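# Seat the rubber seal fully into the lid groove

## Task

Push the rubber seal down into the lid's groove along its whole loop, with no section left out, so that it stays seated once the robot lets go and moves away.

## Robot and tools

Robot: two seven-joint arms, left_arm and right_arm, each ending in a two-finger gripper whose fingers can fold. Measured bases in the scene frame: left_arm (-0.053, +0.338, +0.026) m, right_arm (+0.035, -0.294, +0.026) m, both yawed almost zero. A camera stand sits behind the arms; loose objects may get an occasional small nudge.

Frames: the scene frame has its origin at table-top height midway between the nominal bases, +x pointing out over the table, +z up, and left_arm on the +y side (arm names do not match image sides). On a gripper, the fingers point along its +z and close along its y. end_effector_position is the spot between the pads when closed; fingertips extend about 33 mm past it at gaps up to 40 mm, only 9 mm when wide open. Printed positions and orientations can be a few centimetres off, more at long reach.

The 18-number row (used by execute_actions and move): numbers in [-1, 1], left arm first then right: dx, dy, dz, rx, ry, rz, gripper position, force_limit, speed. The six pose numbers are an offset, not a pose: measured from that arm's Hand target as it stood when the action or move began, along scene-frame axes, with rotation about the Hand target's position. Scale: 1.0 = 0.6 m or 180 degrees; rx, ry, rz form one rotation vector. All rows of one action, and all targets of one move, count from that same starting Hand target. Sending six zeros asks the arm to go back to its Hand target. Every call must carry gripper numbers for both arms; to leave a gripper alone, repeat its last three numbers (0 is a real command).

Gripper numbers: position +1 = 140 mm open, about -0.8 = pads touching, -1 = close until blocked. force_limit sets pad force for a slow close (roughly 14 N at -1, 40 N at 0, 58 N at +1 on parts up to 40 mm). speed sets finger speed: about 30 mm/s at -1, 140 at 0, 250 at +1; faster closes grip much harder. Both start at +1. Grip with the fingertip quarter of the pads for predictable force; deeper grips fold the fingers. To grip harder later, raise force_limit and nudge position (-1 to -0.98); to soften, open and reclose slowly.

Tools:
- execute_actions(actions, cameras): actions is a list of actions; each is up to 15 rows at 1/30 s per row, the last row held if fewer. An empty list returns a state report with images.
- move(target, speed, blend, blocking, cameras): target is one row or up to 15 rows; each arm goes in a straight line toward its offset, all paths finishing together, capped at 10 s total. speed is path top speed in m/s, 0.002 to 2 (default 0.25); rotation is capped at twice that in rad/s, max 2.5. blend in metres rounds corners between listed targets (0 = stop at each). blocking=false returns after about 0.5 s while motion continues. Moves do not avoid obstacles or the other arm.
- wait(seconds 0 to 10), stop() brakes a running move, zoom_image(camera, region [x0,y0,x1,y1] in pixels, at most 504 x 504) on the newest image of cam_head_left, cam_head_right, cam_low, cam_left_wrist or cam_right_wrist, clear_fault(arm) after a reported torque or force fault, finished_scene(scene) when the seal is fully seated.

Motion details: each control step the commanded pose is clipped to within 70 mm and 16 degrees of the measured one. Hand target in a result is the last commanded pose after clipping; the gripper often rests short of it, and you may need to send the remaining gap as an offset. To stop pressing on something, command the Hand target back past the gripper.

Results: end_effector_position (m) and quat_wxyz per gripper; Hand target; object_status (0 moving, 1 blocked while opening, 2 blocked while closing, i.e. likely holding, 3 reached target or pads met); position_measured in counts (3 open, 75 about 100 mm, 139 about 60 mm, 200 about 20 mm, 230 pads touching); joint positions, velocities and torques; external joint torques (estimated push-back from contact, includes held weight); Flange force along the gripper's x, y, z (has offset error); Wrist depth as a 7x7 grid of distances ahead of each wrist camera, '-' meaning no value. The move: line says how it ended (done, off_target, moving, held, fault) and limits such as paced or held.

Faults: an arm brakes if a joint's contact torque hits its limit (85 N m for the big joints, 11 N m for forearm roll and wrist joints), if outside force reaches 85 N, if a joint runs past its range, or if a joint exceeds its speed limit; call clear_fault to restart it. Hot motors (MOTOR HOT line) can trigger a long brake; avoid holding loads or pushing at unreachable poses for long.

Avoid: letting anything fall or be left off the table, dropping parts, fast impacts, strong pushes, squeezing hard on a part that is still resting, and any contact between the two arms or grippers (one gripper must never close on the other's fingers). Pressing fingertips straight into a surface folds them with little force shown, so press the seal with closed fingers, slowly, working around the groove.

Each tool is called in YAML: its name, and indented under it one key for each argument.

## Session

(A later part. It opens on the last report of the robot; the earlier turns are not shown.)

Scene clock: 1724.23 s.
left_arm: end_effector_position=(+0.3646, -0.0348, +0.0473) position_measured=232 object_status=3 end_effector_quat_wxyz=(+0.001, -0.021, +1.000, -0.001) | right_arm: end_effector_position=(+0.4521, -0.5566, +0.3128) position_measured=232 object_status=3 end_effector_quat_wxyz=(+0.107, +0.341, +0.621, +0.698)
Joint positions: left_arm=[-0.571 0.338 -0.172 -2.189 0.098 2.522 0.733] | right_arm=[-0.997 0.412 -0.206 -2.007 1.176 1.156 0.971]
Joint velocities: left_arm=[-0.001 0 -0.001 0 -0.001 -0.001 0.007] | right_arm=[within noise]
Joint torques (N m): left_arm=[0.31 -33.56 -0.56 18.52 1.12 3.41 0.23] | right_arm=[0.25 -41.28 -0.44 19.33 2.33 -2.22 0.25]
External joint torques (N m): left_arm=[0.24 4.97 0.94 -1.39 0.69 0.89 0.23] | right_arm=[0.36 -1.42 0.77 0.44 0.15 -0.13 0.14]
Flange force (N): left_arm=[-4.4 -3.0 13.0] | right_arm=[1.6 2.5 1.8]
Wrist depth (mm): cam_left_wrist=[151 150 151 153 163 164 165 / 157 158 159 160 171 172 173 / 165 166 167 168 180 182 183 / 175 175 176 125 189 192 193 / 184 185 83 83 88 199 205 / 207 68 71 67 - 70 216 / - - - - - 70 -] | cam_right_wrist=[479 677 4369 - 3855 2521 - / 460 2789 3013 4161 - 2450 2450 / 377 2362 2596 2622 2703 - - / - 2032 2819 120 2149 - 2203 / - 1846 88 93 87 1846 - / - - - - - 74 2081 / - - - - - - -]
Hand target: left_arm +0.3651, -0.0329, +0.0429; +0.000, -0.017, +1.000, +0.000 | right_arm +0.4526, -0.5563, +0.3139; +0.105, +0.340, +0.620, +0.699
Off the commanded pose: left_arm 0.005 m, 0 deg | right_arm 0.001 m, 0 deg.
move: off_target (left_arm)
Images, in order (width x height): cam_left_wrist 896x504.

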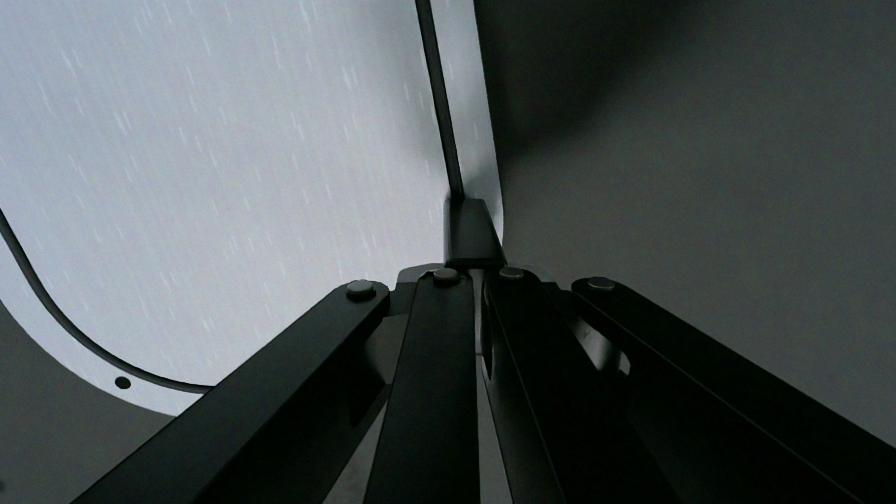

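move:
  target:
    - [0,0,0.04,0,0,0,-1,-1,-0.5,0,0,0,0,0,0,-1,-1,-0.5]
    - [-0.07,-0.15,0.43,0,0,0.0639,-1,-1,-0.5,0,0,0,0,0,0,-1,-1,-0.5]
  speed: [0.1,0.3]
  blend: [0.005,0]
  cameras: ["cam_left_wrist"]

zoom_image:
  camera: "cam_left_wrist"
  region: [300, 0, 480, 150]

zoom_image:
  camera: "cam_left_wrist"
  region: [440, 0, 620, 150]

zoom_image:
  camera: "cam_left_wrist"
  region: [300, 130, 480, 280]

zoom_image:
  camera: "cam_left_wrist"
  region: [440, 130, 620, 280]

Scene clock: 1733.07 s.
left_arm: end_effector_position=(+0.3231, -0.1238, +0.3013) position_measured=232 object_status=3 end_effector_quat_wxyz=(+0.000, -0.114, +0.993, -0.002) | right_arm: end_effector_position=(+0.4521, -0.5566, +0.3128) position_measured=232 object_status=3 end_effector_quat_wxyz=(+0.107, +0.341, +0.621, +0.698)
Joint positions: left_arm=[-0.673 0.111 -0.242 -1.788 0.026 1.899 0.436] | right_arm=[-0.997 0.412 -0.206 -2.007 1.176 1.156 0.971]
Joint velocities: left_arm=[-0.001 0 0 0 0 0 -0.004] | right_arm=[within noise]
Joint torques (N m): left_arm=[-0.67 -34.6 -0.71 25.21 0.91 2.33 -0.3] | right_arm=[0.27 -41.28 -0.4 19.39 2.33 -2.22 0.23]
External joint torques (N m): left_arm=[-0.66 1.12 0.08 0.4 0.21 -0.22 -0.3] | right_arm=[0.16 -1.66 0.63 0.63 0.16 -0.13 0.12]
Flange force (N): left_arm=[-1.6 -5.9 -0.9] | right_arm=[1.7 2.9 1.4]
Wrist depth (mm): cam_left_wrist=[387 389 385 381 388 396 395 / 405 407 405 400 409 413 414 / 427 427 425 415 432 439 439 / 450 450 450 116 452 461 462 / 476 472 79 83 88 474 489 / 1499 - 71 67 - 70 512 / - - - - - 71 -] | cam_right_wrist=[- 2789 3496 4229 3159 3013 - / 459 2545 3197 3277 3693 2570 2473 / 377 2131 2675 3013 2596 2545 2001 / 400 2017 2789 120 2203 - 2383 / - 1821 88 93 87 1886 - / - - - - - 74 - / - - - - - - -]
Hand target: left_arm +0.3231, -0.1229, +0.3009; +0.000, -0.117, +0.993, +0.000 | right_arm +0.4526, -0.5563, +0.3139; +0.105, +0.340, +0.620, +0.699
Off the commanded pose: left_arm 0.001 m, 0 deg | right_arm 0.001 m, 0 deg.
move: done
Images, in order (width x height): cam_left_wrist 896x504.

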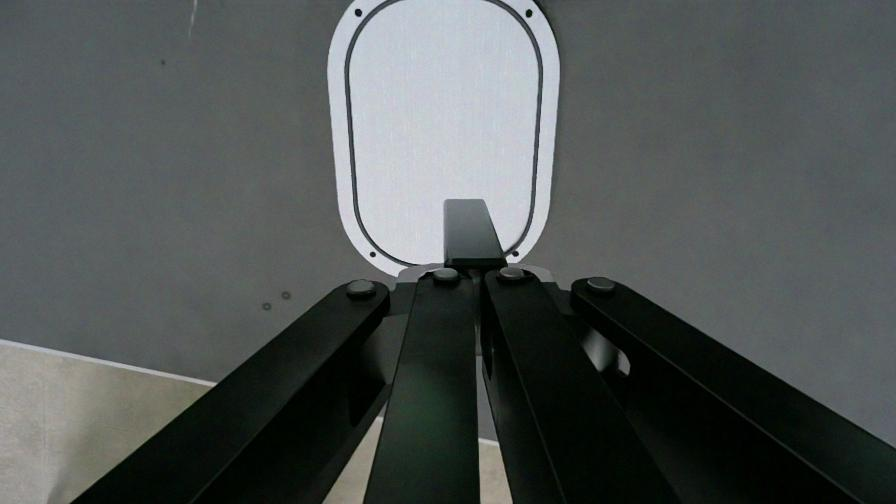

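Scaled by 2.800 from the camera's 896x504 image, which has a finer 1280x720 frame.

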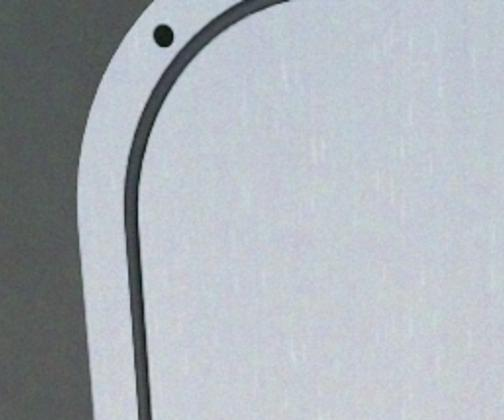

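Scaled by 2.800 from the camera's 896x504 image, which has a finer 1280x720 frame.

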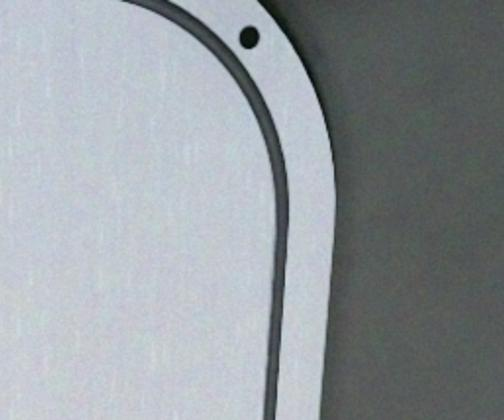

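Scaled by 2.800 from the camera's 896x504 image, which has a finer 1280x720 frame.

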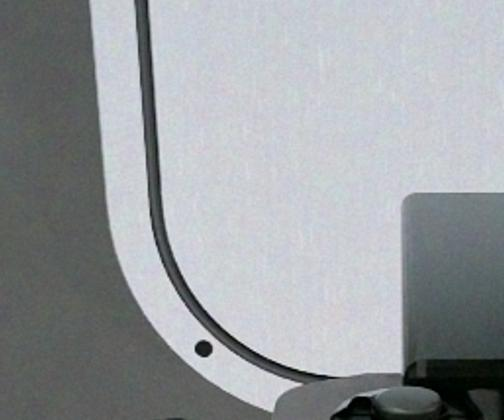

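Scaled by 2.800 from the camera's 896x504 image, which has a finer 1280x720 frame.

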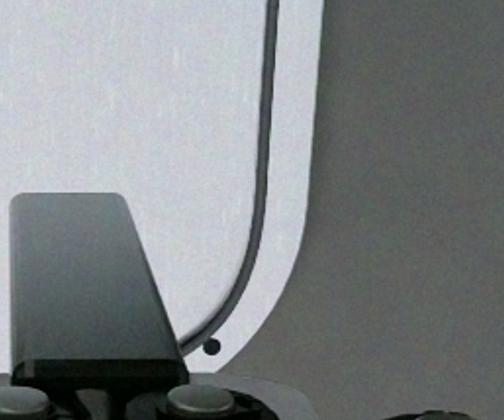

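zoom_image:
  camera: "cam_left_wrist"
  region: [330, 0, 420, 75]

zoom_image:
  camera: "cam_left_wrist"
  region: [480, 0, 570, 75]

zoom_image:
  camera: "cam_left_wrist"
  region: [340, 200, 430, 275]

zoom_image:
  camera: "cam_left_wrist"
  region: [480, 200, 570, 275]

Scaled by 5.600 from the camera's 896x504 image, which has a finer 1280x720 frame.

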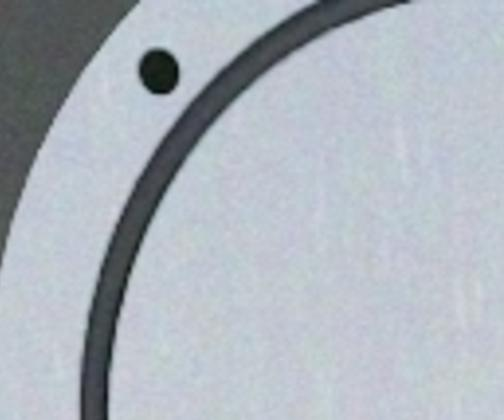

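Scaled by 5.600 from the camera's 896x504 image, which has a finer 1280x720 frame.

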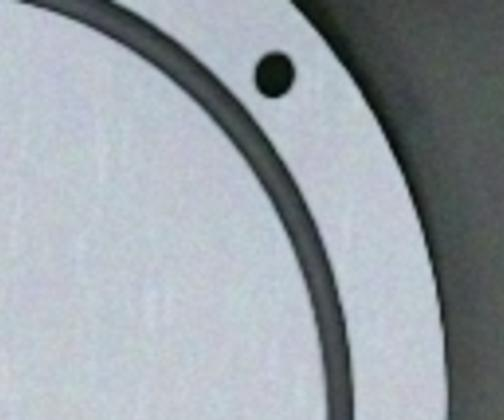

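Scaled by 5.600 from the camera's 896x504 image, which has a finer 1280x720 frame.

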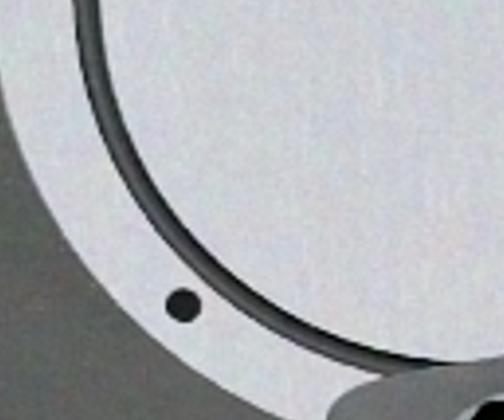

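Scaled by 5.600 from the camera's 896x504 image, which has a finer 1280x720 frame.

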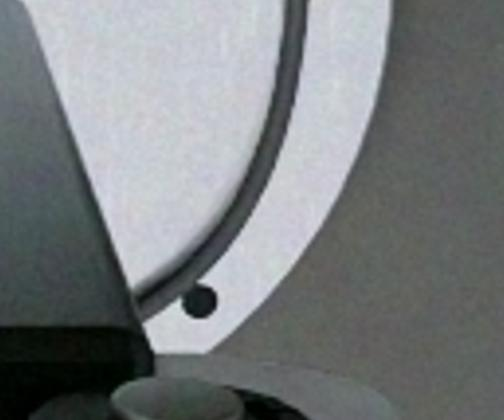

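move:
  target:
    - [0.151,0.1523,-0.3765,0,0,-0.2517,-1,-1,-0.5,0,0,0,0,0,0,-1,-1,-0.5]
  speed: 0.3
  cameras: ["cam_left_wrist"]

zoom_image:
  camera: "cam_left_wrist"
  region: [340, 0, 600, 210]

Scene clock: 1760.90 s.
left_arm: end_effector_position=(+0.4137, -0.0316, +0.0761) position_measured=232 object_status=3 end_effector_quat_wxyz=(+0.000, +0.270, +0.963, +0.000) | right_arm: end_effector_position=(+0.4521, -0.5566, +0.3128) position_measured=232 object_status=3 end_effector_quat_wxyz=(+0.107, +0.341, +0.621, +0.698)
Joint positions: left_arm=[-0.39 0.38 -0.306 -2.044 0.166 2.4 1.336] | right_arm=[-0.997 0.412 -0.206 -2.007 1.176 1.156 0.971]
Joint velocities: left_arm=[0 0.001 0 0 0 -0.001 0.005] | right_arm=[within noise]
Joint torques (N m): left_arm=[-0.31 -38.98 -3.57 20.61 0.99 2.76 0.15] | right_arm=[0.3 -41.29 -0.35 19.36 2.32 -2.22 0.24]
External joint torques (N m): left_arm=[-0.31 1.19 -0.21 -0.62 0.46 0.3 0.15] | right_arm=[0.25 -1.32 0.73 0.41 0.13 -0.12 0.13]
Flange force (N): left_arm=[-0.4 -0.4 3.3] | right_arm=[1.4 2.3 1.6]
Wrist depth (mm): cam_left_wrist=[176 176 177 188 189 190 191 / 185 185 186 194 199 199 200 / 193 194 195 198 209 210 211 / 205 205 206 125 219 221 223 / 216 215 83 83 88 230 236 / 242 - 71 67 - 70 248 / - - - - - 70 -] | cam_right_wrist=[- 2913 3693 3496 2131 - - / 442 2850 2819 2703 3543 3450 - / - 2383 2622 2222 2545 - 2405 / - 2017 2731 120 2114 - 2081 / - 1859 88 93 87 83 - / - - - - - 74 - / - - - - - - -]
Hand target: left_arm +0.4137, -0.0315, +0.0750; +0.000, +0.274, +0.962, +0.000 | right_arm +0.4526, -0.5563, +0.3139; +0.105, +0.340, +0.620, +0.699
Off the commanded pose: left_arm 0.001 m, 1 deg | right_arm 0.001 m, 0 deg.
move: done
Images, in order (width x height): cam_left_wrist 896x504.

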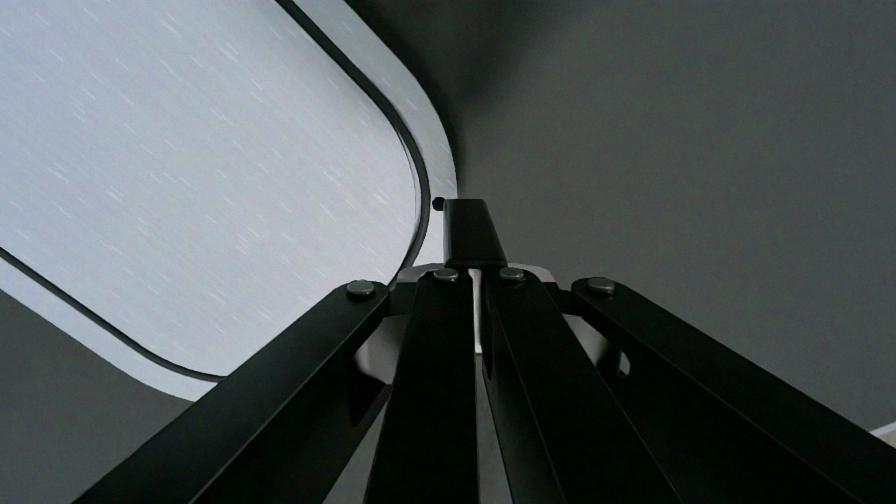

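Scaled by 1.938 from the camera's 896x504 image, which has a finer 1280x720 frame.

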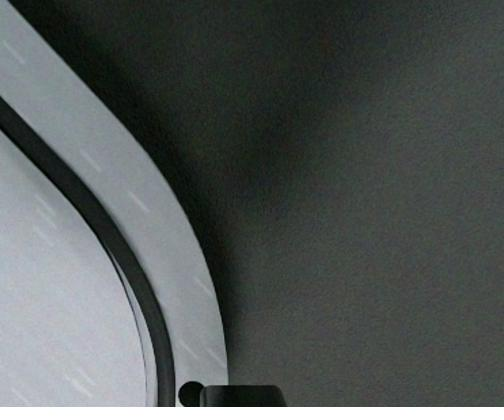

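move:
  target:
    - [-0.0117,-0.013,-0.025,0,0,-0.0456,-1,-1,-0.5,0,0,0,0,0,0,-1,-1,-0.5]
    - [-0.0117,-0.013,-0.0417,0,0,-0.0456,-1,-1,-0.5,0,0,0,0,0,0,-1,-1,-0.5]
    - [-0.0197,-0.0227,-0.0442,0,0,-0.0456,-1,-1,-0.5,0,0,0,0,0,0,-1,-1,-0.5]
  speed: [0.1,0.05,0.02]
  blend: [0.003,0,0]
  cameras: ["cam_left_wrist"]

zoom_image:
  camera: "cam_left_wrist"
  region: [340, 0, 600, 210]

Scene clock: 1781.00 s.
left_arm: end_effector_position=(+0.4018, -0.0448, +0.0495) position_measured=232 object_status=3 end_effector_quat_wxyz=(-0.001, +0.343, +0.939, +0.000) | right_arm: end_effector_position=(+0.4521, -0.5566, +0.3128) position_measured=232 object_status=3 end_effector_quat_wxyz=(+0.107, +0.341, +0.621, +0.698)
Joint positions: left_arm=[-0.394 0.434 -0.329 -2.049 0.213 2.45 1.429] | right_arm=[-0.997 0.412 -0.206 -2.007 1.176 1.156 0.971]
Joint velocities: left_arm=[-0.002 0 0 0 -0.001 0.003 -0.002] | right_arm=[within noise]
Joint torques (N m): left_arm=[-1.33 -39.67 -3.7 20.16 0.8 2.65 -0.3] | right_arm=[0.21 -41.32 -0.4 19.32 2.33 -2.22 0.23]
External joint torques (N m): left_arm=[-1.45 1.14 0.33 -0.38 0.28 0.19 -0.3] | right_arm=[0.12 -1.32 0.65 0.34 0.13 -0.11 0.13]
Flange force (N): left_arm=[-2.2 -2.5 4.0] | right_arm=[1.7 2.3 1.6]
Wrist depth (mm): cam_left_wrist=[152 153 154 165 165 165 166 / 160 160 161 169 173 174 175 / 168 168 169 169 183 183 184 / 177 178 178 125 190 193 194 / 187 187 83 83 88 200 206 / 196 68 71 67 - 70 216 / - - - - - 70 -] | cam_right_wrist=[- 3237 5042 - - - 2648 / - 2731 3277 3159 - 2167 3496 / - 2521 2979 2881 - - 2341 / 364 1900 3084 120 2131 2241 - / - 1900 88 93 87 83 2081 / - - - - - 74 1886 / - - - - - - -]
Hand target: left_arm +0.4019, -0.0451, +0.0484; +0.000, +0.343, +0.940, +0.000 | right_arm +0.4526, -0.5563, +0.3139; +0.105, +0.340, +0.620, +0.699
Off the commanded pose: left_arm 0.001 m, 0 deg | right_arm 0.001 m, 0 deg.
move: done
Images, in order (width x height): cam_left_wrist 896x504.

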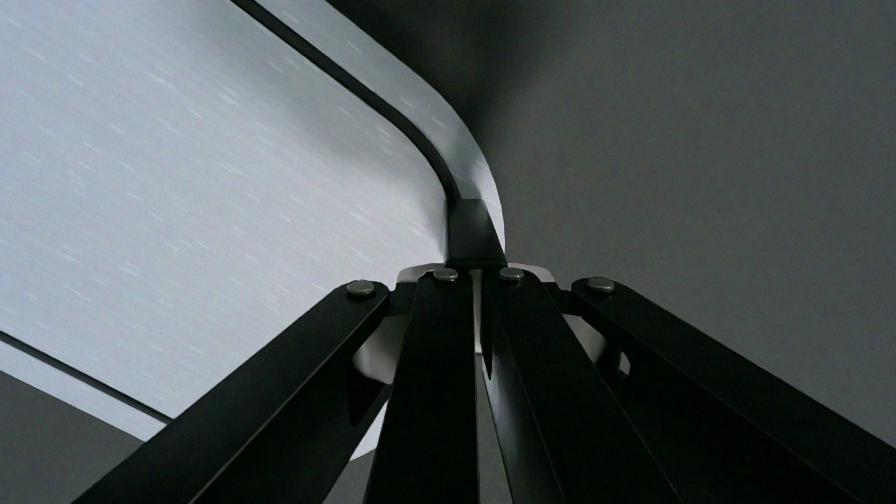

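Scaled by 1.938 from the camera's 896x504 image, which has a finer 1280x720 frame.

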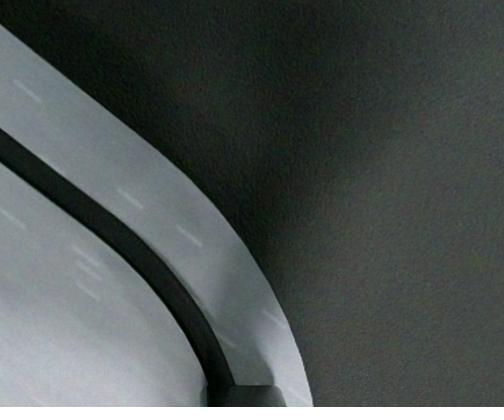

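move:
  target:
    - [-0.002,-0.001,-0.0075,0,0,0,-1,-1,-0.5,0,0,0,0,0,0,-1,-1,-0.5]
  speed: 0.03
  cameras: ["cam_left_wrist"]

zoom_image:
  camera: "cam_left_wrist"
  region: [340, 0, 600, 210]

Scene clock: 1789.97 s.
left_arm: end_effector_position=(+0.4010, -0.0464, +0.0479) position_measured=232 object_status=3 end_effector_quat_wxyz=(+0.000, +0.344, +0.939, +0.000) | right_arm: end_effector_position=(+0.4521, -0.5566, +0.3128) position_measured=232 object_status=3 end_effector_quat_wxyz=(+0.107, +0.341, +0.621, +0.698)
Joint positions: left_arm=[-0.4 0.437 -0.325 -2.05 0.215 2.455 1.426] | right_arm=[-0.997 0.412 -0.206 -2.007 1.176 1.156 0.971]
Joint torques (N m): left_arm=[-1.22 -36.76 -3.62 19.1 1.07 3.51 -0.32] | right_arm=[0.25 -41.33 -0.38 19.34 2.33 -2.21 0.22]
External joint torques (N m): left_arm=[-1.3 4 0.42 -1.34 0.56 1.05 -0.32] | right_arm=[0.13 -1.49 0.63 0.48 0.15 -0.1 0.11]
Flange force (N): left_arm=[-3.9 -2.5 11.6] | right_arm=[1.8 2.5 1.5]
Wrist depth (mm): cam_left_wrist=[152 150 153 163 163 164 165 / 158 158 159 162 171 172 173 / 166 166 167 168 180 182 182 / 175 176 177 125 188 191 192 / 185 185 83 83 88 199 204 / 194 68 71 67 - 70 215 / - - - - - 70 -] | cam_right_wrist=[450 694 - 2881 3084 - - / - 2185 3048 3693 3197 - - / - 2341 2320 2383 2675 2789 2241 / - 2064 2622 120 2185 2300 2405 / - 1859 88 93 87 83 - / - - - - - 74 1900 / - - - - - - -]
Hand target: left_arm +0.4007, -0.0457, +0.0439; +0.000, +0.343, +0.940, +0.000 | right_arm +0.4526, -0.5563, +0.3139; +0.105, +0.340, +0.620, +0.699
Off the commanded pose: left_arm 0.004 m, 0 deg | right_arm 0.001 m, 0 deg.
move: off_target (left_arm)
Images, in order (width x height): cam_left_wrist 896x504.

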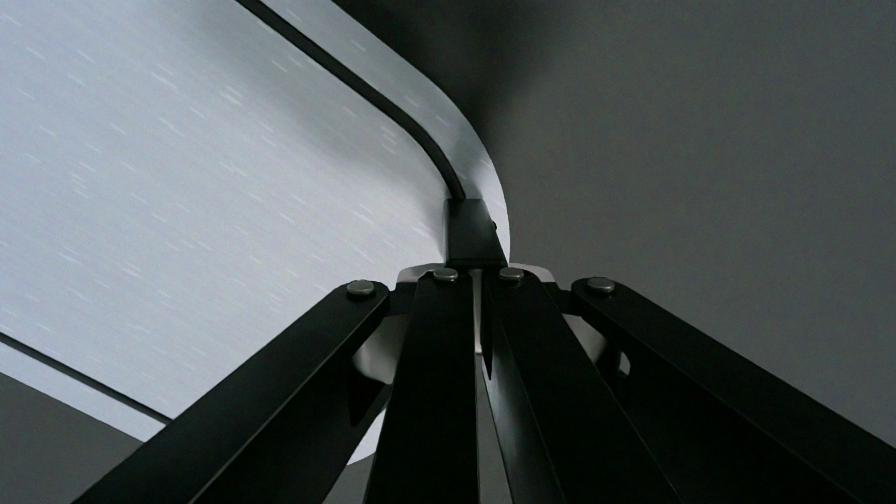

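Scaled by 1.938 from the camera's 896x504 image, which has a finer 1280x720 frame.

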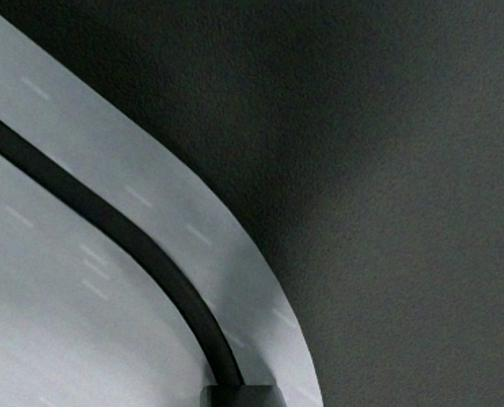

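move:
  target:
    - [0,0,0.0235,0,0,0,-1,-1,-0.5,0,0,0,0,0,0,-1,-1,-0.5]
    - [0.0215,-0.0212,0.0235,0,0,-0.1,-1,-1,-0.5,0,0,0,0,0,0,-1,-1,-0.5]
    - [0.0215,-0.0212,0.0102,0,0,-0.1,-1,-1,-0.5,0,0,0,0,0,0,-1,-1,-0.5]
    - [0.015,-0.0247,0,0,0,-0.1,-1,-1,-0.5,0,0,0,0,0,0,-1,-1,-0.5]
    - [0.015,-0.0247,0.0235,0,0,-0.1,-1,-1,-0.5,0,0,0,0,0,0,-1,-1,-0.5]
    - [0.0335,-0.0498,0.0235,0,0,-0.2,-1,-1,-0.5,0,0,0,0,0,0,-1,-1,-0.5]
    - [0.0335,-0.0498,0.0102,0,0,-0.2,-1,-1,-0.5,0,0,0,0,0,0,-1,-1,-0.5]
    - [0.0265,-0.0518,0,0,0,-0.2,-1,-1,-0.5,0,0,0,0,0,0,-1,-1,-0.5]
  speed: [0.1,0.12,0.06,0.03,0.1,0.12,0.06,0.03]
  blend: [0.003,0.002,0.001,0,0.003,0.002,0.001,0]
  cameras: ["cam_left_wrist"]

zoom_image:
  camera: "cam_left_wrist"
  region: [340, 0, 600, 210]

Scene clock: 1812.63 s.
left_arm: end_effector_position=(+0.4184, -0.0757, +0.0481) position_measured=232 object_status=3 end_effector_quat_wxyz=(+0.000, +0.611, +0.792, +0.001) | right_arm: end_effector_position=(+0.4521, -0.5566, +0.3128) position_measured=232 object_status=3 end_effector_quat_wxyz=(+0.107, +0.341, +0.621, +0.698)
Joint positions: left_arm=[-0.26 0.558 -0.51 -1.908 0.384 2.37 1.918] | right_arm=[-0.997 0.412 -0.206 -2.007 1.176 1.156 0.971]
Joint velocities: left_arm=[0 0 -0.002 -0.002 0.004 0 0.007] | right_arm=[within noise]
Joint torques (N m): left_arm=[-0.98 -38 -7.67 18.64 1.24 3.64 0.14] | right_arm=[0.25 -41.32 -0.38 19.38 2.33 -2.21 0.23]
External joint torques (N m): left_arm=[-0.99 4.39 0.56 -2.05 0.64 1.2 0.14] | right_arm=[0.29 -1.4 0.78 0.43 0.14 -0.12 0.12]
Flange force (N): left_arm=[-2.4 0.0 11.8] | right_arm=[1.6 2.5 1.8]
Wrist depth (mm): cam_left_wrist=[152 153 154 162 163 163 164 / 157 158 159 162 171 171 172 / 166 167 167 167 180 180 181 / 175 175 176 125 188 190 191 / 185 185 83 83 88 197 203 / 193 67 71 67 - 70 212 / - - - - - 70 -] | cam_right_wrist=[- 3013 3237 3121 - 3496 - / - 2622 3496 3084 - 2570 - / - 2203 2405 2260 2521 - 2473 / - 2131 2703 120 2149 2222 - / - 1859 88 93 87 87 2017 / - - - - - 74 - / - - - - - - -]
Hand target: left_arm +0.4166, -0.0768, +0.0439; +0.000, +0.616, +0.788, +0.000 | right_arm +0.4526, -0.5563, +0.3139; +0.105, +0.340, +0.620, +0.699
Off the commanded pose: left_arm 0.005 m, 1 deg | right_arm 0.001 m, 0 deg.
move: off_target (left_arm)
Images, in order (width x height): cam_left_wrist 896x504.

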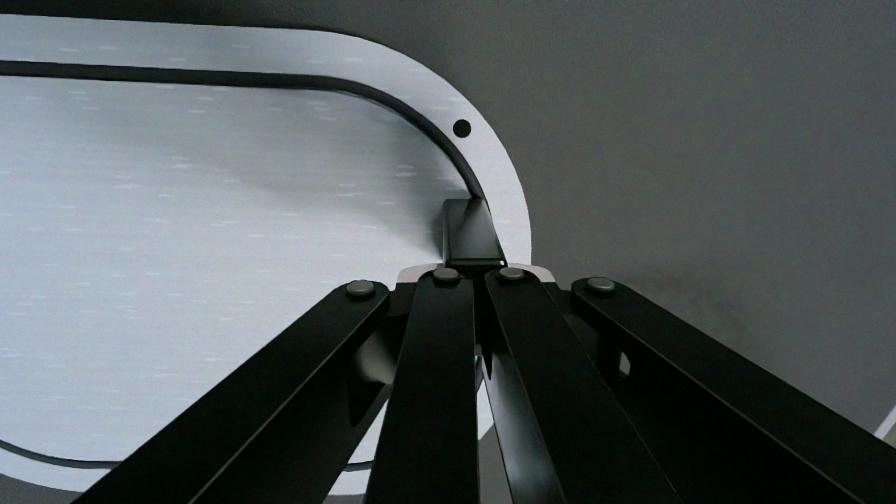

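Scaled by 1.938 from the camera's 896x504 image, which has a finer 1280x720 frame.

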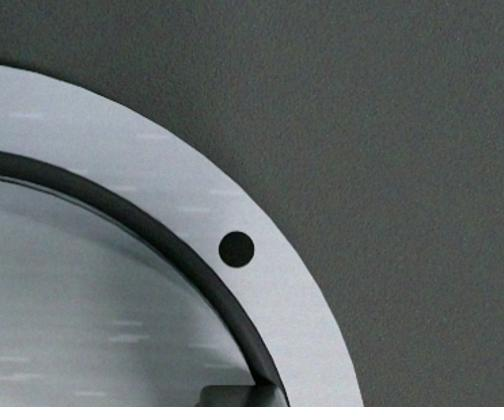

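move:
  target:
    - [0,0,0.0235,0,0,0,-1,-1,-0.5,0,0,0,0,0,0,-1,-1,-0.5]
    - [0.0043,0.0305,0.0235,0,0,0.1389,-1,-1,-0.5,0,0,0,0,0,0,-1,-1,-0.5]
    - [0.0043,0.0305,0.0102,0,0,0.1389,-1,-1,-0.5,0,0,0,0,0,0,-1,-1,-0.5]
    - [0.0012,0.028,0,0,0,0.1389,-1,-1,-0.5,0,0,0,0,0,0,-1,-1,-0.5]
    - [0.0012,0.028,0.0235,0,0,0.1389,-1,-1,-0.5,0,0,0,0,0,0,-1,-1,-0.5]
    - [0.0155,0.0042,0.0235,0,0,0.0444,-1,-1,-0.5,0,0,0,0,0,0,-1,-1,-0.5]
    - [0.0155,0.0042,0,0,0,0.0444,-1,-1,-0.5,0,0,0,0,0,0,-1,-1,-0.5]
  speed: [0.1,0.12,0.06,0.03,0.1,0.12,0.05]
  blend: [0.003,0.002,0.001,0,0.003,0.002,0]
  cameras: ["cam_left_wrist"]

zoom_image:
  camera: "cam_left_wrist"
  region: [340, 0, 600, 210]

Scene clock: 1837.43 s.
left_arm: end_effector_position=(+0.4259, -0.0751, +0.0487) position_measured=232 object_status=3 end_effector_quat_wxyz=(+0.001, +0.556, +0.831, +0.001) | right_arm: end_effector_position=(+0.4521, -0.5566, +0.3128) position_measured=232 object_status=3 end_effector_quat_wxyz=(+0.107, +0.341, +0.621, +0.698)
Joint positions: left_arm=[-0.297 0.557 -0.463 -1.891 0.348 2.371 1.816] | right_arm=[-0.997 0.412 -0.206 -2.007 1.176 1.156 0.971]
Joint velocities: left_arm=[-0.002 0 -0.001 0 0 0 0.006] | right_arm=[within noise]
Joint torques (N m): left_arm=[-0.18 -38.16 -6.09 19.83 1.42 3.23 0.16] | right_arm=[0.27 -41.28 -0.39 19.36 2.33 -2.21 0.21]
External joint torques (N m): left_arm=[-0.19 5.04 1.38 -1.08 0.83 0.77 0.16] | right_arm=[0.29 -1.22 0.75 0.35 0.13 -0.11 0.1]
Flange force (N): left_arm=[-7.1 3.5 12.4] | right_arm=[1.3 2.1 1.7]
Wrist depth (mm): cam_left_wrist=[152 151 152 161 163 164 165 / 158 159 159 161 172 172 173 / 166 167 168 168 181 182 182 / 175 176 176 125 189 191 192 / 185 186 83 83 88 198 204 / 195 68 71 67 - 70 213 / - - - - - 70 -] | cam_right_wrist=[494 3405 3641 4855 - 3084 - / 448 2473 2731 2881 2819 - - / - 2185 2427 2913 2731 - - / - 2081 2819 120 2131 2203 - / - 1833 88 93 87 99 2064 / - - - - - 74 1986 / - - - - - - -]
Hand target: left_arm +0.4259, -0.0743, +0.0439; +0.000, +0.560, +0.829, +0.000 | right_arm +0.4526, -0.5563, +0.3139; +0.105, +0.340, +0.620, +0.699
Off the commanded pose: left_arm 0.005 m, 1 deg | right_arm 0.001 m, 0 deg.
move: off_target (left_arm)
Images, in order (width x height): cam_left_wrist 896x504.

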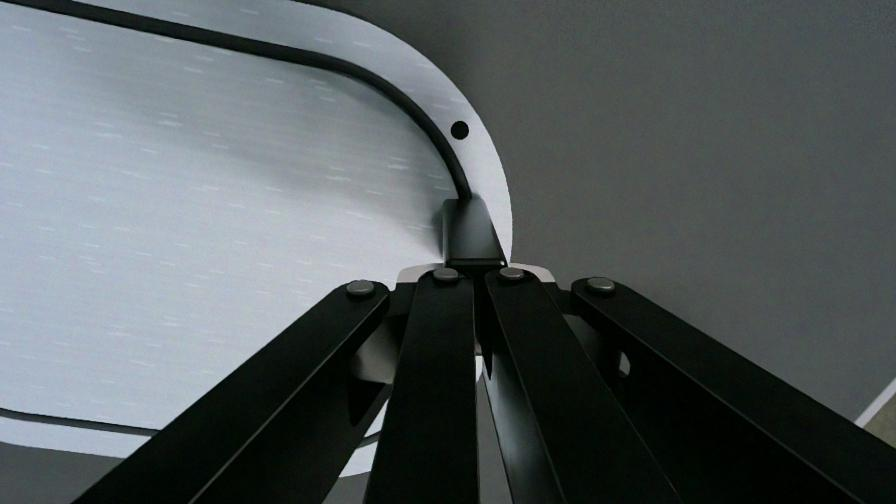

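Scaled by 1.938 from the camera's 896x504 image, which has a finer 1280x720 frame.

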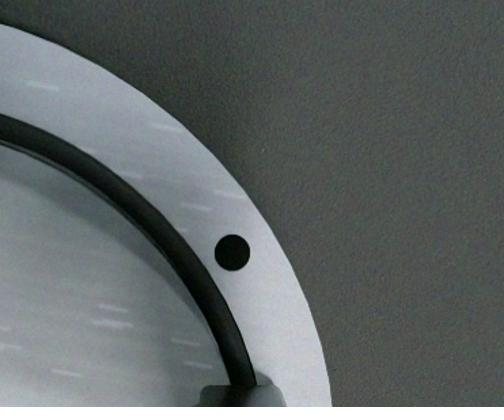

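move:
  target:
    - [0,0,0.0235,0,0,0,-1,-1,-0.5,0,0,0,0,0,0,-1,-1,-0.5]
    - [0.0127,-0.0312,0.0235,0,0,-0.0411,-1,-1,-0.5,0,0,0,0,0,0,-1,-1,-0.5]
    - [0.0127,-0.0312,0,0,0,-0.0411,-1,-1,-0.5,0,0,0,0,0,0,-1,-1,-0.5]
    - [0.0127,-0.0312,0.0235,0,0,-0.0411,-1,-1,-0.5,0,0,0,0,0,0,-1,-1,-0.5]
    - [-0.0525,0.0552,0.0235,0,0,0.2694,-1,-1,-0.5,0,0,0,0,0,0,-1,-1,-0.5]
    - [-0.0525,0.0552,0,0,0,0.2694,-1,-1,-0.5,0,0,0,0,0,0,-1,-1,-0.5]
  speed: [0.1,0.12,0.05,0.1,0.2,0.05]
  blend: [0.003,0.002,0,0.003,0.002,0]
  cameras: ["cam_left_wrist"]

zoom_image:
  camera: "cam_left_wrist"
  region: [340, 0, 600, 210]

Scene clock: 1862.90 s.
left_arm: end_effector_position=(+0.3945, -0.0422, +0.0476) position_measured=232 object_status=3 end_effector_quat_wxyz=(+0.001, +0.175, +0.985, +0.001) | right_arm: end_effector_position=(+0.4521, -0.5566, +0.3128) position_measured=232 object_status=3 end_effector_quat_wxyz=(+0.107, +0.341, +0.621, +0.698)
Joint positions: left_arm=[-0.526 0.404 -0.198 -2.083 0.13 2.477 1.13] | right_arm=[-0.997 0.412 -0.206 -2.007 1.176 1.156 0.971]
Joint velocities: left_arm=[0.001 0.001 -0.002 0 -0.001 0 -0.006] | right_arm=[within noise]
Joint torques (N m): left_arm=[-0.57 -37.45 -0.74 19.26 0.3 3.41 -0.3] | right_arm=[0.24 -41.32 -0.39 19.34 2.33 -2.22 0.24]
External joint torques (N m): left_arm=[-0.63 3.33 1.42 -1.12 -0.18 0.94 -0.3] | right_arm=[0.16 -1.4 0.66 0.43 0.14 -0.12 0.13]
Flange force (N): left_arm=[-2.0 -1.8 9.3] | right_arm=[1.7 2.5 1.5]
Wrist depth (mm): cam_left_wrist=[151 150 151 161 164 164 165 / 157 158 158 162 172 173 174 / 165 166 167 168 181 183 183 / 174 175 176 137 190 192 194 / 184 186 83 83 88 200 206 / 207 67 71 67 - 70 215 / - - - - - 70 -] | cam_right_wrist=[- 3121 3277 3405 - 2979 2850 / 420 2362 3237 3197 2819 2819 2362 / - 2260 2881 3361 2731 - 2300 / - 2131 2320 120 2149 - 2064 / - 1846 88 93 87 87 1914 / - - - - - 74 - / - - - - - - -]
Hand target: left_arm +0.3944, -0.0412, +0.0439; +0.000, +0.170, +0.985, +0.000 | right_arm +0.4526, -0.5563, +0.3139; +0.105, +0.340, +0.620, +0.699
Off the commanded pose: left_arm 0.004 m, 1 deg | right_arm 0.001 m, 0 deg.
move: off_target (left_arm)
Images, in order (width x height): cam_left_wrist 896x504.

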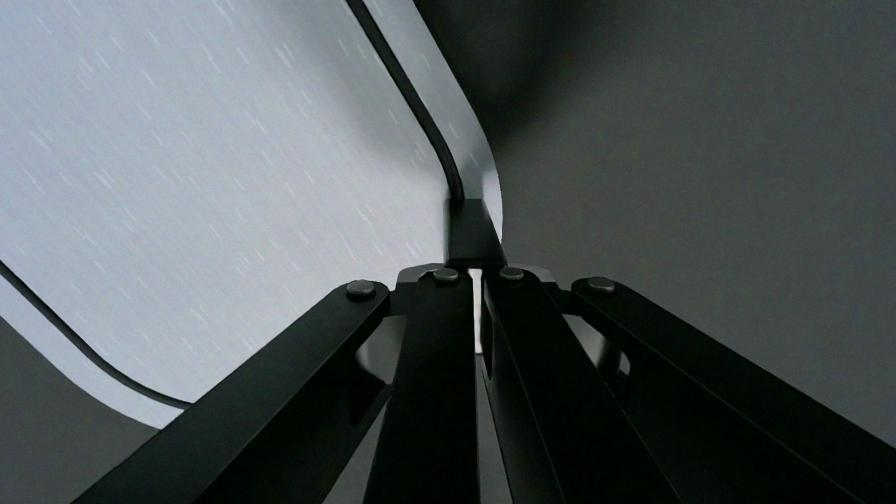

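Scaled by 1.938 from the camera's 896x504 image, which has a finer 1280x720 frame.

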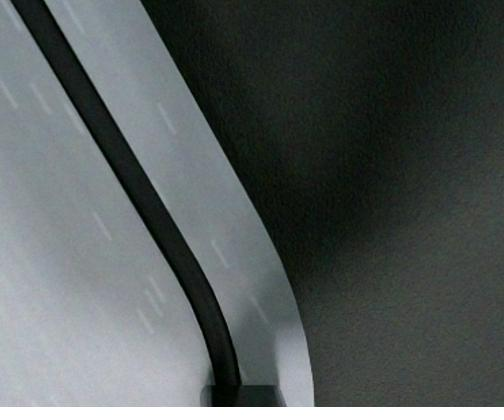

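move:
  target:
    - [0,0,0.0235,0,0,0,-1,-1,-0.5,0,0,0,0,0,0,-1,-1,-0.5]
    - [-0.0315,0.0062,0.0235,0,0,0.0533,-1,-1,-0.5,0,0,0,0,0,0,-1,-1,-0.5]
    - [-0.0315,0.0062,-0.0012,0,0,0.0533,-1,-1,-0.5,0,0,0,0,0,0,-1,-1,-0.5]
    - [-0.0315,0.0062,0.0235,0,0,0.0533,-1,-1,-0.5,0,0,0,0,0,0,-1,-1,-0.5]
    - [-0.0578,0.0095,0.0235,0,0,0.1478,-1,-1,-0.5,0,0,0,0,0,0,-1,-1,-0.5]
    - [-0.0578,0.0095,-0.0012,0,0,0.1478,-1,-1,-0.5,0,0,0,0,0,0,-1,-1,-0.5]
    - [-0.0578,0.0095,0.0235,0,0,0.1478,-1,-1,-0.5,0,0,0,0,0,0,-1,-1,-0.5]
    - [-0.0865,0.0057,0.0235,0,0,0.1756,-1,-1,-0.5,0,0,0,0,0,0,-1,-1,-0.5]
    - [-0.0865,0.0057,-0.0012,0,0,0.1756,-1,-1,-0.5,0,0,0,0,0,0,-1,-1,-0.5]
  speed: [0.1,0.12,0.05,0.1,0.12,0.05,0.1,0.12,0.05]
  blend: [0.003,0.002,0,0.003,0.002,0,0.003,0.002,0]
  cameras: ["cam_left_wrist"]

zoom_image:
  camera: "cam_left_wrist"
  region: [340, 0, 600, 210]

Scene clock: 1882.70 s.
left_arm: end_effector_position=(+0.3420, -0.0382, +0.0468) position_measured=232 object_status=3 end_effector_quat_wxyz=(+0.000, -0.100, +0.995, +0.001) | right_arm: end_effector_position=(+0.4521, -0.5566, +0.3128) position_measured=232 object_status=3 end_effector_quat_wxyz=(+0.107, +0.341, +0.621, +0.698)
Joint positions: left_arm=[-0.72 0.304 -0.057 -2.238 0.032 2.539 0.587] | right_arm=[-0.997 0.412 -0.206 -2.007 1.176 1.156 0.971]
Joint velocities: left_arm=[0 -0.001 0.001 -0.001 -0.002 0 -0.006] | right_arm=[within noise]
Joint torques (N m): left_arm=[-0.67 -33.19 0.85 18.82 0.38 3.9 -0.36] | right_arm=[0.22 -41.33 -0.42 19.4 2.33 -2.21 0.22]
External joint torques (N m): left_arm=[-0.77 4.27 1.04 -0.77 -0.04 1.39 -0.36] | right_arm=[0.13 -1.23 0.62 0.36 0.12 -0.1 0.11]
Flange force (N): left_arm=[-1.9 -4.9 12.5] | right_arm=[1.5 2.1 1.4]
Wrist depth (mm): cam_left_wrist=[150 150 151 153 164 164 165 / 157 157 158 160 172 172 174 / 165 165 167 168 181 182 183 / 174 175 176 125 190 192 193 / 184 184 83 83 88 200 205 / 195 68 71 67 - 70 215 / - - - - - 70 -] | cam_right_wrist=[438 3159 3237 3800 3913 3405 - / - 2383 2648 3197 2703 2473 2789 / - 2473 2450 2450 2760 - - / - 2149 2731 120 2167 2341 2260 / - 1821 88 93 87 1914 2427 / - - - - - 74 1914 / - - - - - - -]
Hand target: left_arm +0.3425, -0.0378, +0.0432; +0.000, -0.105, +0.994, +0.000 | right_arm +0.4526, -0.5563, +0.3139; +0.105, +0.340, +0.620, +0.699
Off the commanded pose: left_arm 0.004 m, 1 deg | right_arm 0.001 m, 0 deg.
move: off_target (left_arm)
Images, in order (width x height): cam_left_wrist 896x504.

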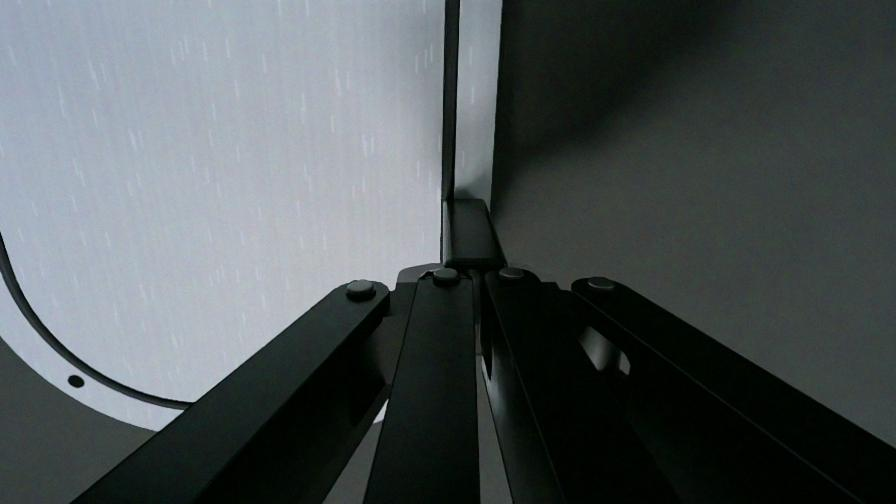

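Scaled by 1.938 from the camera's 896x504 image, which has a finer 1280x720 frame.

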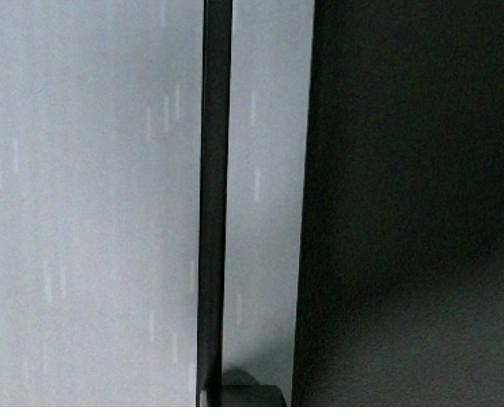

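move:
  target:
    - [0,0,0.0235,0,0,0,-1,-1,-0.5,0,0,0,0,0,0,-1,-1,-0.5]
    - [0.001,-0.0062,0.0235,0,0,0,-1,-1,-0.5,0,0,0,0,0,0,-1,-1,-0.5]
    - [0.001,-0.0062,0,0,0,0,-1,-1,-0.5,0,0,0,0,0,0,-1,-1,-0.5]
    - [0.001,-0.0062,0.0235,0,0,0,-1,-1,-0.5,0,0,0,0,0,0,-1,-1,-0.5]
    - [-0.03,-0.0123,0.0235,0,0,0,-1,-1,-0.5,0,0,0,0,0,0,-1,-1,-0.5]
    - [-0.03,-0.0123,0,0,0,0,-1,-1,-0.5,0,0,0,0,0,0,-1,-1,-0.5]
    - [-0.03,-0.0123,0.0235,0,0,0,-1,-1,-0.5,0,0,0,0,0,0,-1,-1,-0.5]
    - [-0.061,-0.0183,0.0235,0,0,0,-1,-1,-0.5,0,0,0,0,0,0,-1,-1,-0.5]
    - [-0.061,-0.0183,0,0,0,0,-1,-1,-0.5,0,0,0,0,0,0,-1,-1,-0.5]
  speed: [0.1,0.12,0.05,0.1,0.12,0.05,0.1,0.12,0.05]
  blend: [0.003,0.002,0,0.003,0.002,0,0.003,0.002,0]
  cameras: ["cam_left_wrist"]

zoom_image:
  camera: "cam_left_wrist"
  region: [340, 0, 600, 210]

Scene clock: 1903.83 s.
left_arm: end_effector_position=(+0.3056, -0.0493, +0.0469) position_measured=232 object_status=3 end_effector_quat_wxyz=(-0.001, -0.102, +0.995, +0.001) | right_arm: end_effector_position=(+0.4521, -0.5566, +0.3128) position_measured=232 object_status=3 end_effector_quat_wxyz=(+0.107, +0.341, +0.621, +0.698)
Joint positions: left_arm=[-0.771 0.263 -0.068 -2.302 0.032 2.563 0.521] | right_arm=[-0.997 0.412 -0.206 -2.007 1.176 1.156 0.971]
Joint velocities: left_arm=[0.001 0 0.001 -0.001 0 0.001 -0.006] | right_arm=[within noise]
Joint torques (N m): left_arm=[-0.8 -31.05 0.62 18.24 0.47 3.96 -0.31] | right_arm=[0.24 -41.26 -0.43 19.38 2.33 -2.23 0.25]
External joint torques (N m): left_arm=[-0.91 4.87 0.84 -1.03 0.07 1.44 -0.31] | right_arm=[0.23 -1.37 0.68 0.49 0.15 -0.13 0.14]
Flange force (N): left_arm=[-1.7 -5.6 14.6] | right_arm=[1.3 2.5 1.4]
Wrist depth (mm): cam_left_wrist=[151 150 151 152 164 164 166 / 157 158 158 159 172 173 174 / 165 166 167 168 181 182 183 / 174 175 176 124 189 191 194 / 184 184 83 83 88 200 205 / 194 67 71 67 - 70 216 / - - - - - 70 -] | cam_right_wrist=[408 3237 3450 - 3745 3745 - / 391 2405 3237 3121 4229 - - / - 2203 2570 3048 2789 2622 - / 412 2032 2789 120 2114 2241 - / - 1821 88 93 87 98 - / 365 - - - - 74 - / - - - - - - -]
Hand target: left_arm +0.3059, -0.0487, +0.0432; +0.000, -0.105, +0.994, +0.000 | right_arm +0.4526, -0.5563, +0.3139; +0.105, +0.340, +0.620, +0.699
Off the commanded pose: left_arm 0.004 m, 0 deg | right_arm 0.001 m, 0 deg.
move: off_target (left_arm); blend cut to 0.0019 m at target 1, 0.0019 m at target 2
Images, in order (width x height): cam_left_wrist 896x504.

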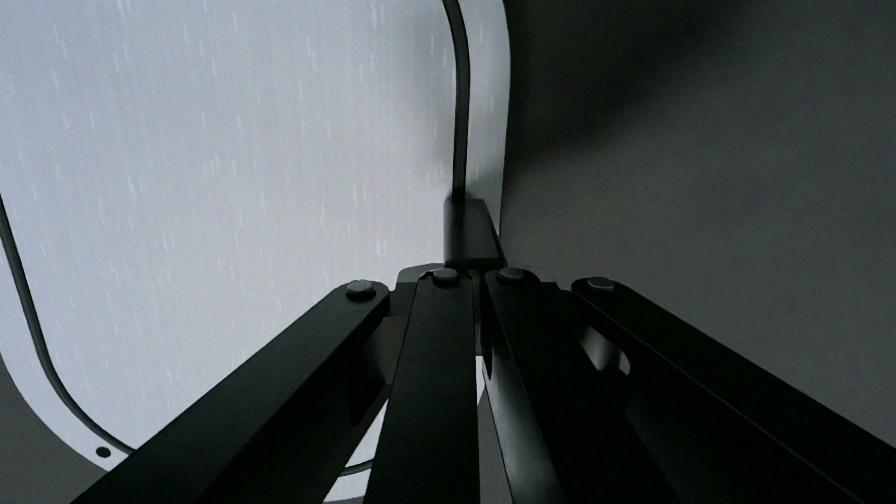

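Scaled by 1.938 from the camera's 896x504 image, which has a finer 1280x720 frame.

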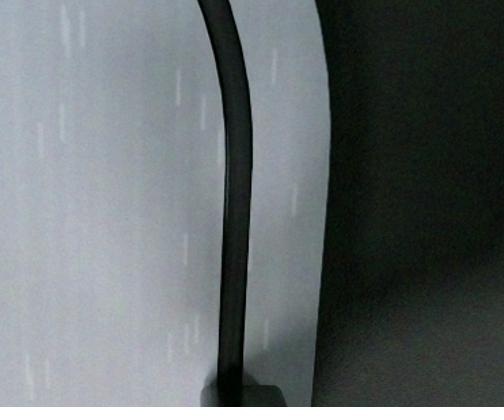

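move:
  target:
    - [0,0,0.0235,0,0,0,-1,-1,-0.5,0,0,0,0,0,0,-1,-1,-0.5]
    - [-0.0308,-0.0095,0.0235,0,0,-0.0083,-1,-1,-0.5,0,0,0,0,0,0,-1,-1,-0.5]
    - [-0.0308,-0.0095,0,0,0,-0.0083,-1,-1,-0.5,0,0,0,0,0,0,-1,-1,-0.5]
    - [-0.0308,-0.0095,0.0235,0,0,-0.0083,-1,-1,-0.5,0,0,0,0,0,0,-1,-1,-0.5]
    - [-0.059,-0.0142,0.0235,0,0,-0.0083,-1,-1,-0.5,0,0,0,0,0,0,-1,-1,-0.5]
    - [-0.059,-0.0142,0,0,0,-0.0083,-1,-1,-0.5,0,0,0,0,0,0,-1,-1,-0.5]
    - [-0.059,-0.0142,0.0235,0,0,-0.0083,-1,-1,-0.5,0,0,0,0,0,0,-1,-1,-0.5]
    - [-0.1062,-0.0238,0.0235,0,0,0.0472,-1,-1,-0.5,0,0,0,0,0,0,-1,-1,-0.5]
    - [-0.1062,-0.0238,0,0,0,0.0472,-1,-1,-0.5,0,0,0,0,0,0,-1,-1,-0.5]
  speed: [0.1,0.12,0.05,0.1,0.12,0.05,0.1,0.15,0.05]
  blend: [0.003,0.002,0,0.003,0.002,0,0.003,0.002,0]
  cameras: ["cam_left_wrist"]

zoom_image:
  camera: "cam_left_wrist"
  region: [340, 0, 600, 210]

Scene clock: 1921.47 s.
left_arm: end_effector_position=(+0.2417, -0.0642, +0.0468) position_measured=232 object_status=3 end_effector_quat_wxyz=(-0.001, -0.176, +0.984, +0.000) | right_arm: end_effector_position=(+0.4521, -0.5566, +0.3128) position_measured=232 object_status=3 end_effector_quat_wxyz=(+0.107, +0.341, +0.621, +0.698)
Joint positions: left_arm=[-0.894 0.197 -0.059 -2.406 0.019 2.602 0.266] | right_arm=[-0.997 0.412 -0.206 -2.007 1.176 1.156 0.971]
Joint velocities: left_arm=[-0.001 0.001 0 0 -0.001 0 -0.005] | right_arm=[within noise]
Joint torques (N m): left_arm=[-0.67 -28.55 0.86 17.47 0.96 3.86 -0.34] | right_arm=[0.27 -41.28 -0.38 19.36 2.34 -2.22 0.21]
External joint torques (N m): left_arm=[-0.67 4.74 1.04 -1.32 0.57 1.3 -0.34] | right_arm=[0.3 -1.42 0.78 0.45 0.15 -0.13 0.1]
Flange force (N): left_arm=[-0.3 -4.9 15.1] | right_arm=[1.5 2.5 1.8]
Wrist depth (mm): cam_left_wrist=[149 151 151 162 163 164 165 / 157 158 158 162 172 173 174 / 165 166 167 168 181 182 183 / 174 175 175 125 189 192 194 / 184 184 83 83 88 200 206 / 194 67 71 67 - 70 216 / - - - - - 70 -] | cam_right_wrist=[- 2570 - 4855 3277 2979 - / - 2300 2850 3121 - - - / - 2222 2703 2946 2450 2241 2260 / - 2097 2819 120 2149 2260 2131 / - 1808 88 93 87 87 1886 / - - - - - 74 1833 / - - - - - - -]
Hand target: left_arm +0.2421, -0.0630, +0.0432; +0.000, -0.178, +0.984, +0.000 | right_arm +0.4526, -0.5563, +0.3139; +0.105, +0.340, +0.620, +0.699
Off the commanded pose: left_arm 0.004 m, 0 deg | right_arm 0.001 m, 0 deg.
move: off_target (left_arm)
Images, in order (width x height): cam_left_wrist 896x504.

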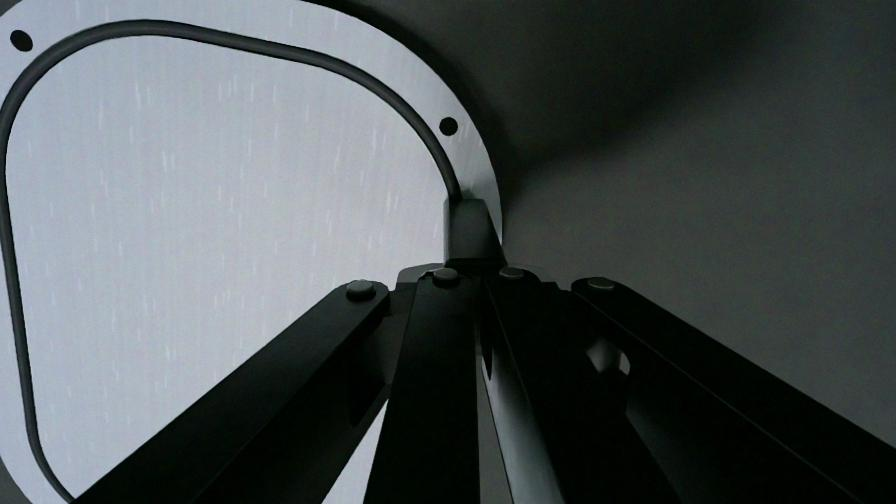

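Scaled by 1.938 from the camera's 896x504 image, which has a finer 1280x720 frame.

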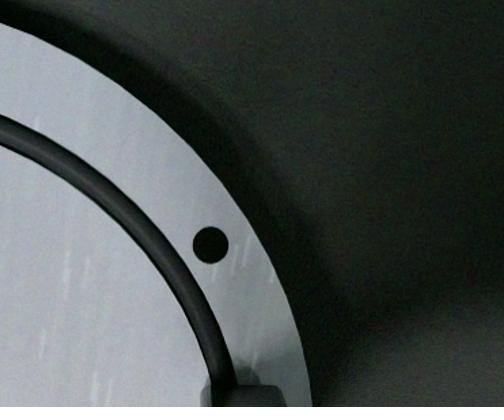

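move:
  target:
    - [0,0,0.053,0,0,0,-1,-1,-0.5,0,0,0,0,0,0,-1,-1,-0.5]
    - [0.1332,-0.1083,0.428,0,0,-0.0406,-1,-1,-0.5,0,0,0,0,0,0,-1,-1,-0.5]
  speed: [0.08,0.2]
  blend: [0.01,0]
  cameras: ["cam_left_wrist"]

Scene clock: 1941.43 s.
left_arm: end_effector_position=(+0.3221, -0.1290, +0.3004) position_measured=232 object_status=3 end_effector_quat_wxyz=(+0.002, -0.117, +0.993, -0.001) | right_arm: end_effector_position=(+0.4521, -0.5566, +0.3128) position_measured=232 object_status=3 end_effector_quat_wxyz=(+0.107, +0.341, +0.621, +0.698)
Joint positions: left_arm=[-0.86 0.119 -0.055 -1.776 0.009 1.899 0.436] | right_arm=[-0.997 0.412 -0.206 -2.007 1.176 1.156 0.971]
Joint velocities: left_arm=[-0.001 -0.001 0.001 0.001 0.001 -0.002 0.006] | right_arm=[within noise]
Joint torques (N m): left_arm=[-0.47 -35.7 -0.01 25.2 0.7 2.36 0.19] | right_arm=[0.23 -41.31 -0.35 19.37 2.32 -2.22 0.24]
External joint torques (N m): left_arm=[-0.41 0.99 0.16 0.44 0 -0.17 0.19] | right_arm=[0.4 -1.43 0.91 0.46 0.14 -0.14 0.13]
Flange force (N): left_arm=[-2.2 -4.6 -1.0] | right_arm=[1.4 2.6 1.9]
Wrist depth (mm): cam_left_wrist=[386 387 384 377 388 392 396 / 403 405 402 398 408 413 416 / 425 428 425 417 430 436 439 / 450 450 448 116 451 460 459 / 475 471 79 83 88 479 492 / 1545 - 71 67 - 70 514 / - - - - - 70 -] | cam_right_wrist=[- 3361 2622 3450 - 3048 - / - 2450 3361 3319 3197 - - / - 2280 2241 2405 2622 - - / - 2032 2405 120 2149 - - / - 1846 88 93 87 83 - / - - - - - 74 - / - - - - - - -]
Hand target: left_arm +0.3221, -0.1280, +0.3000; +0.000, -0.115, +0.993, +0.000 | right_arm +0.4526, -0.5563, +0.3139; +0.105, +0.340, +0.620, +0.699
Off the commanded pose: left_arm 0.001 m, 0 deg | right_arm 0.001 m, 0 deg.
move: done
Images, in order (width x height): cam_left_wrist 896x504.

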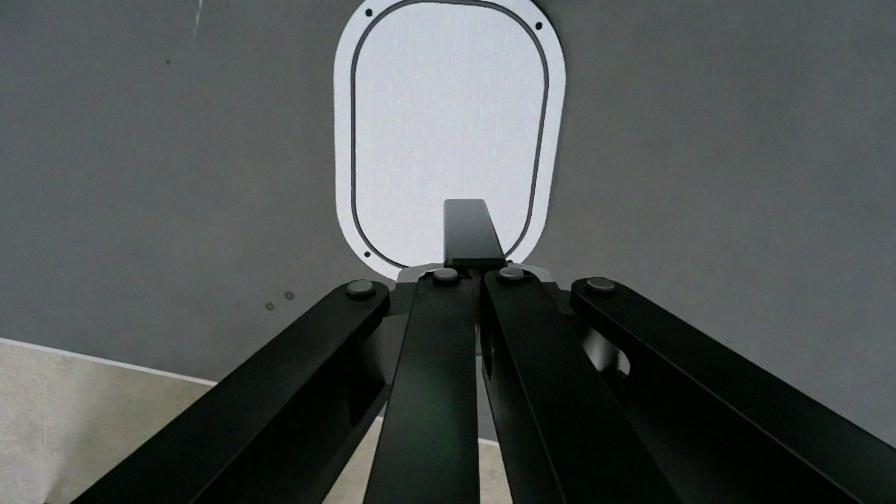

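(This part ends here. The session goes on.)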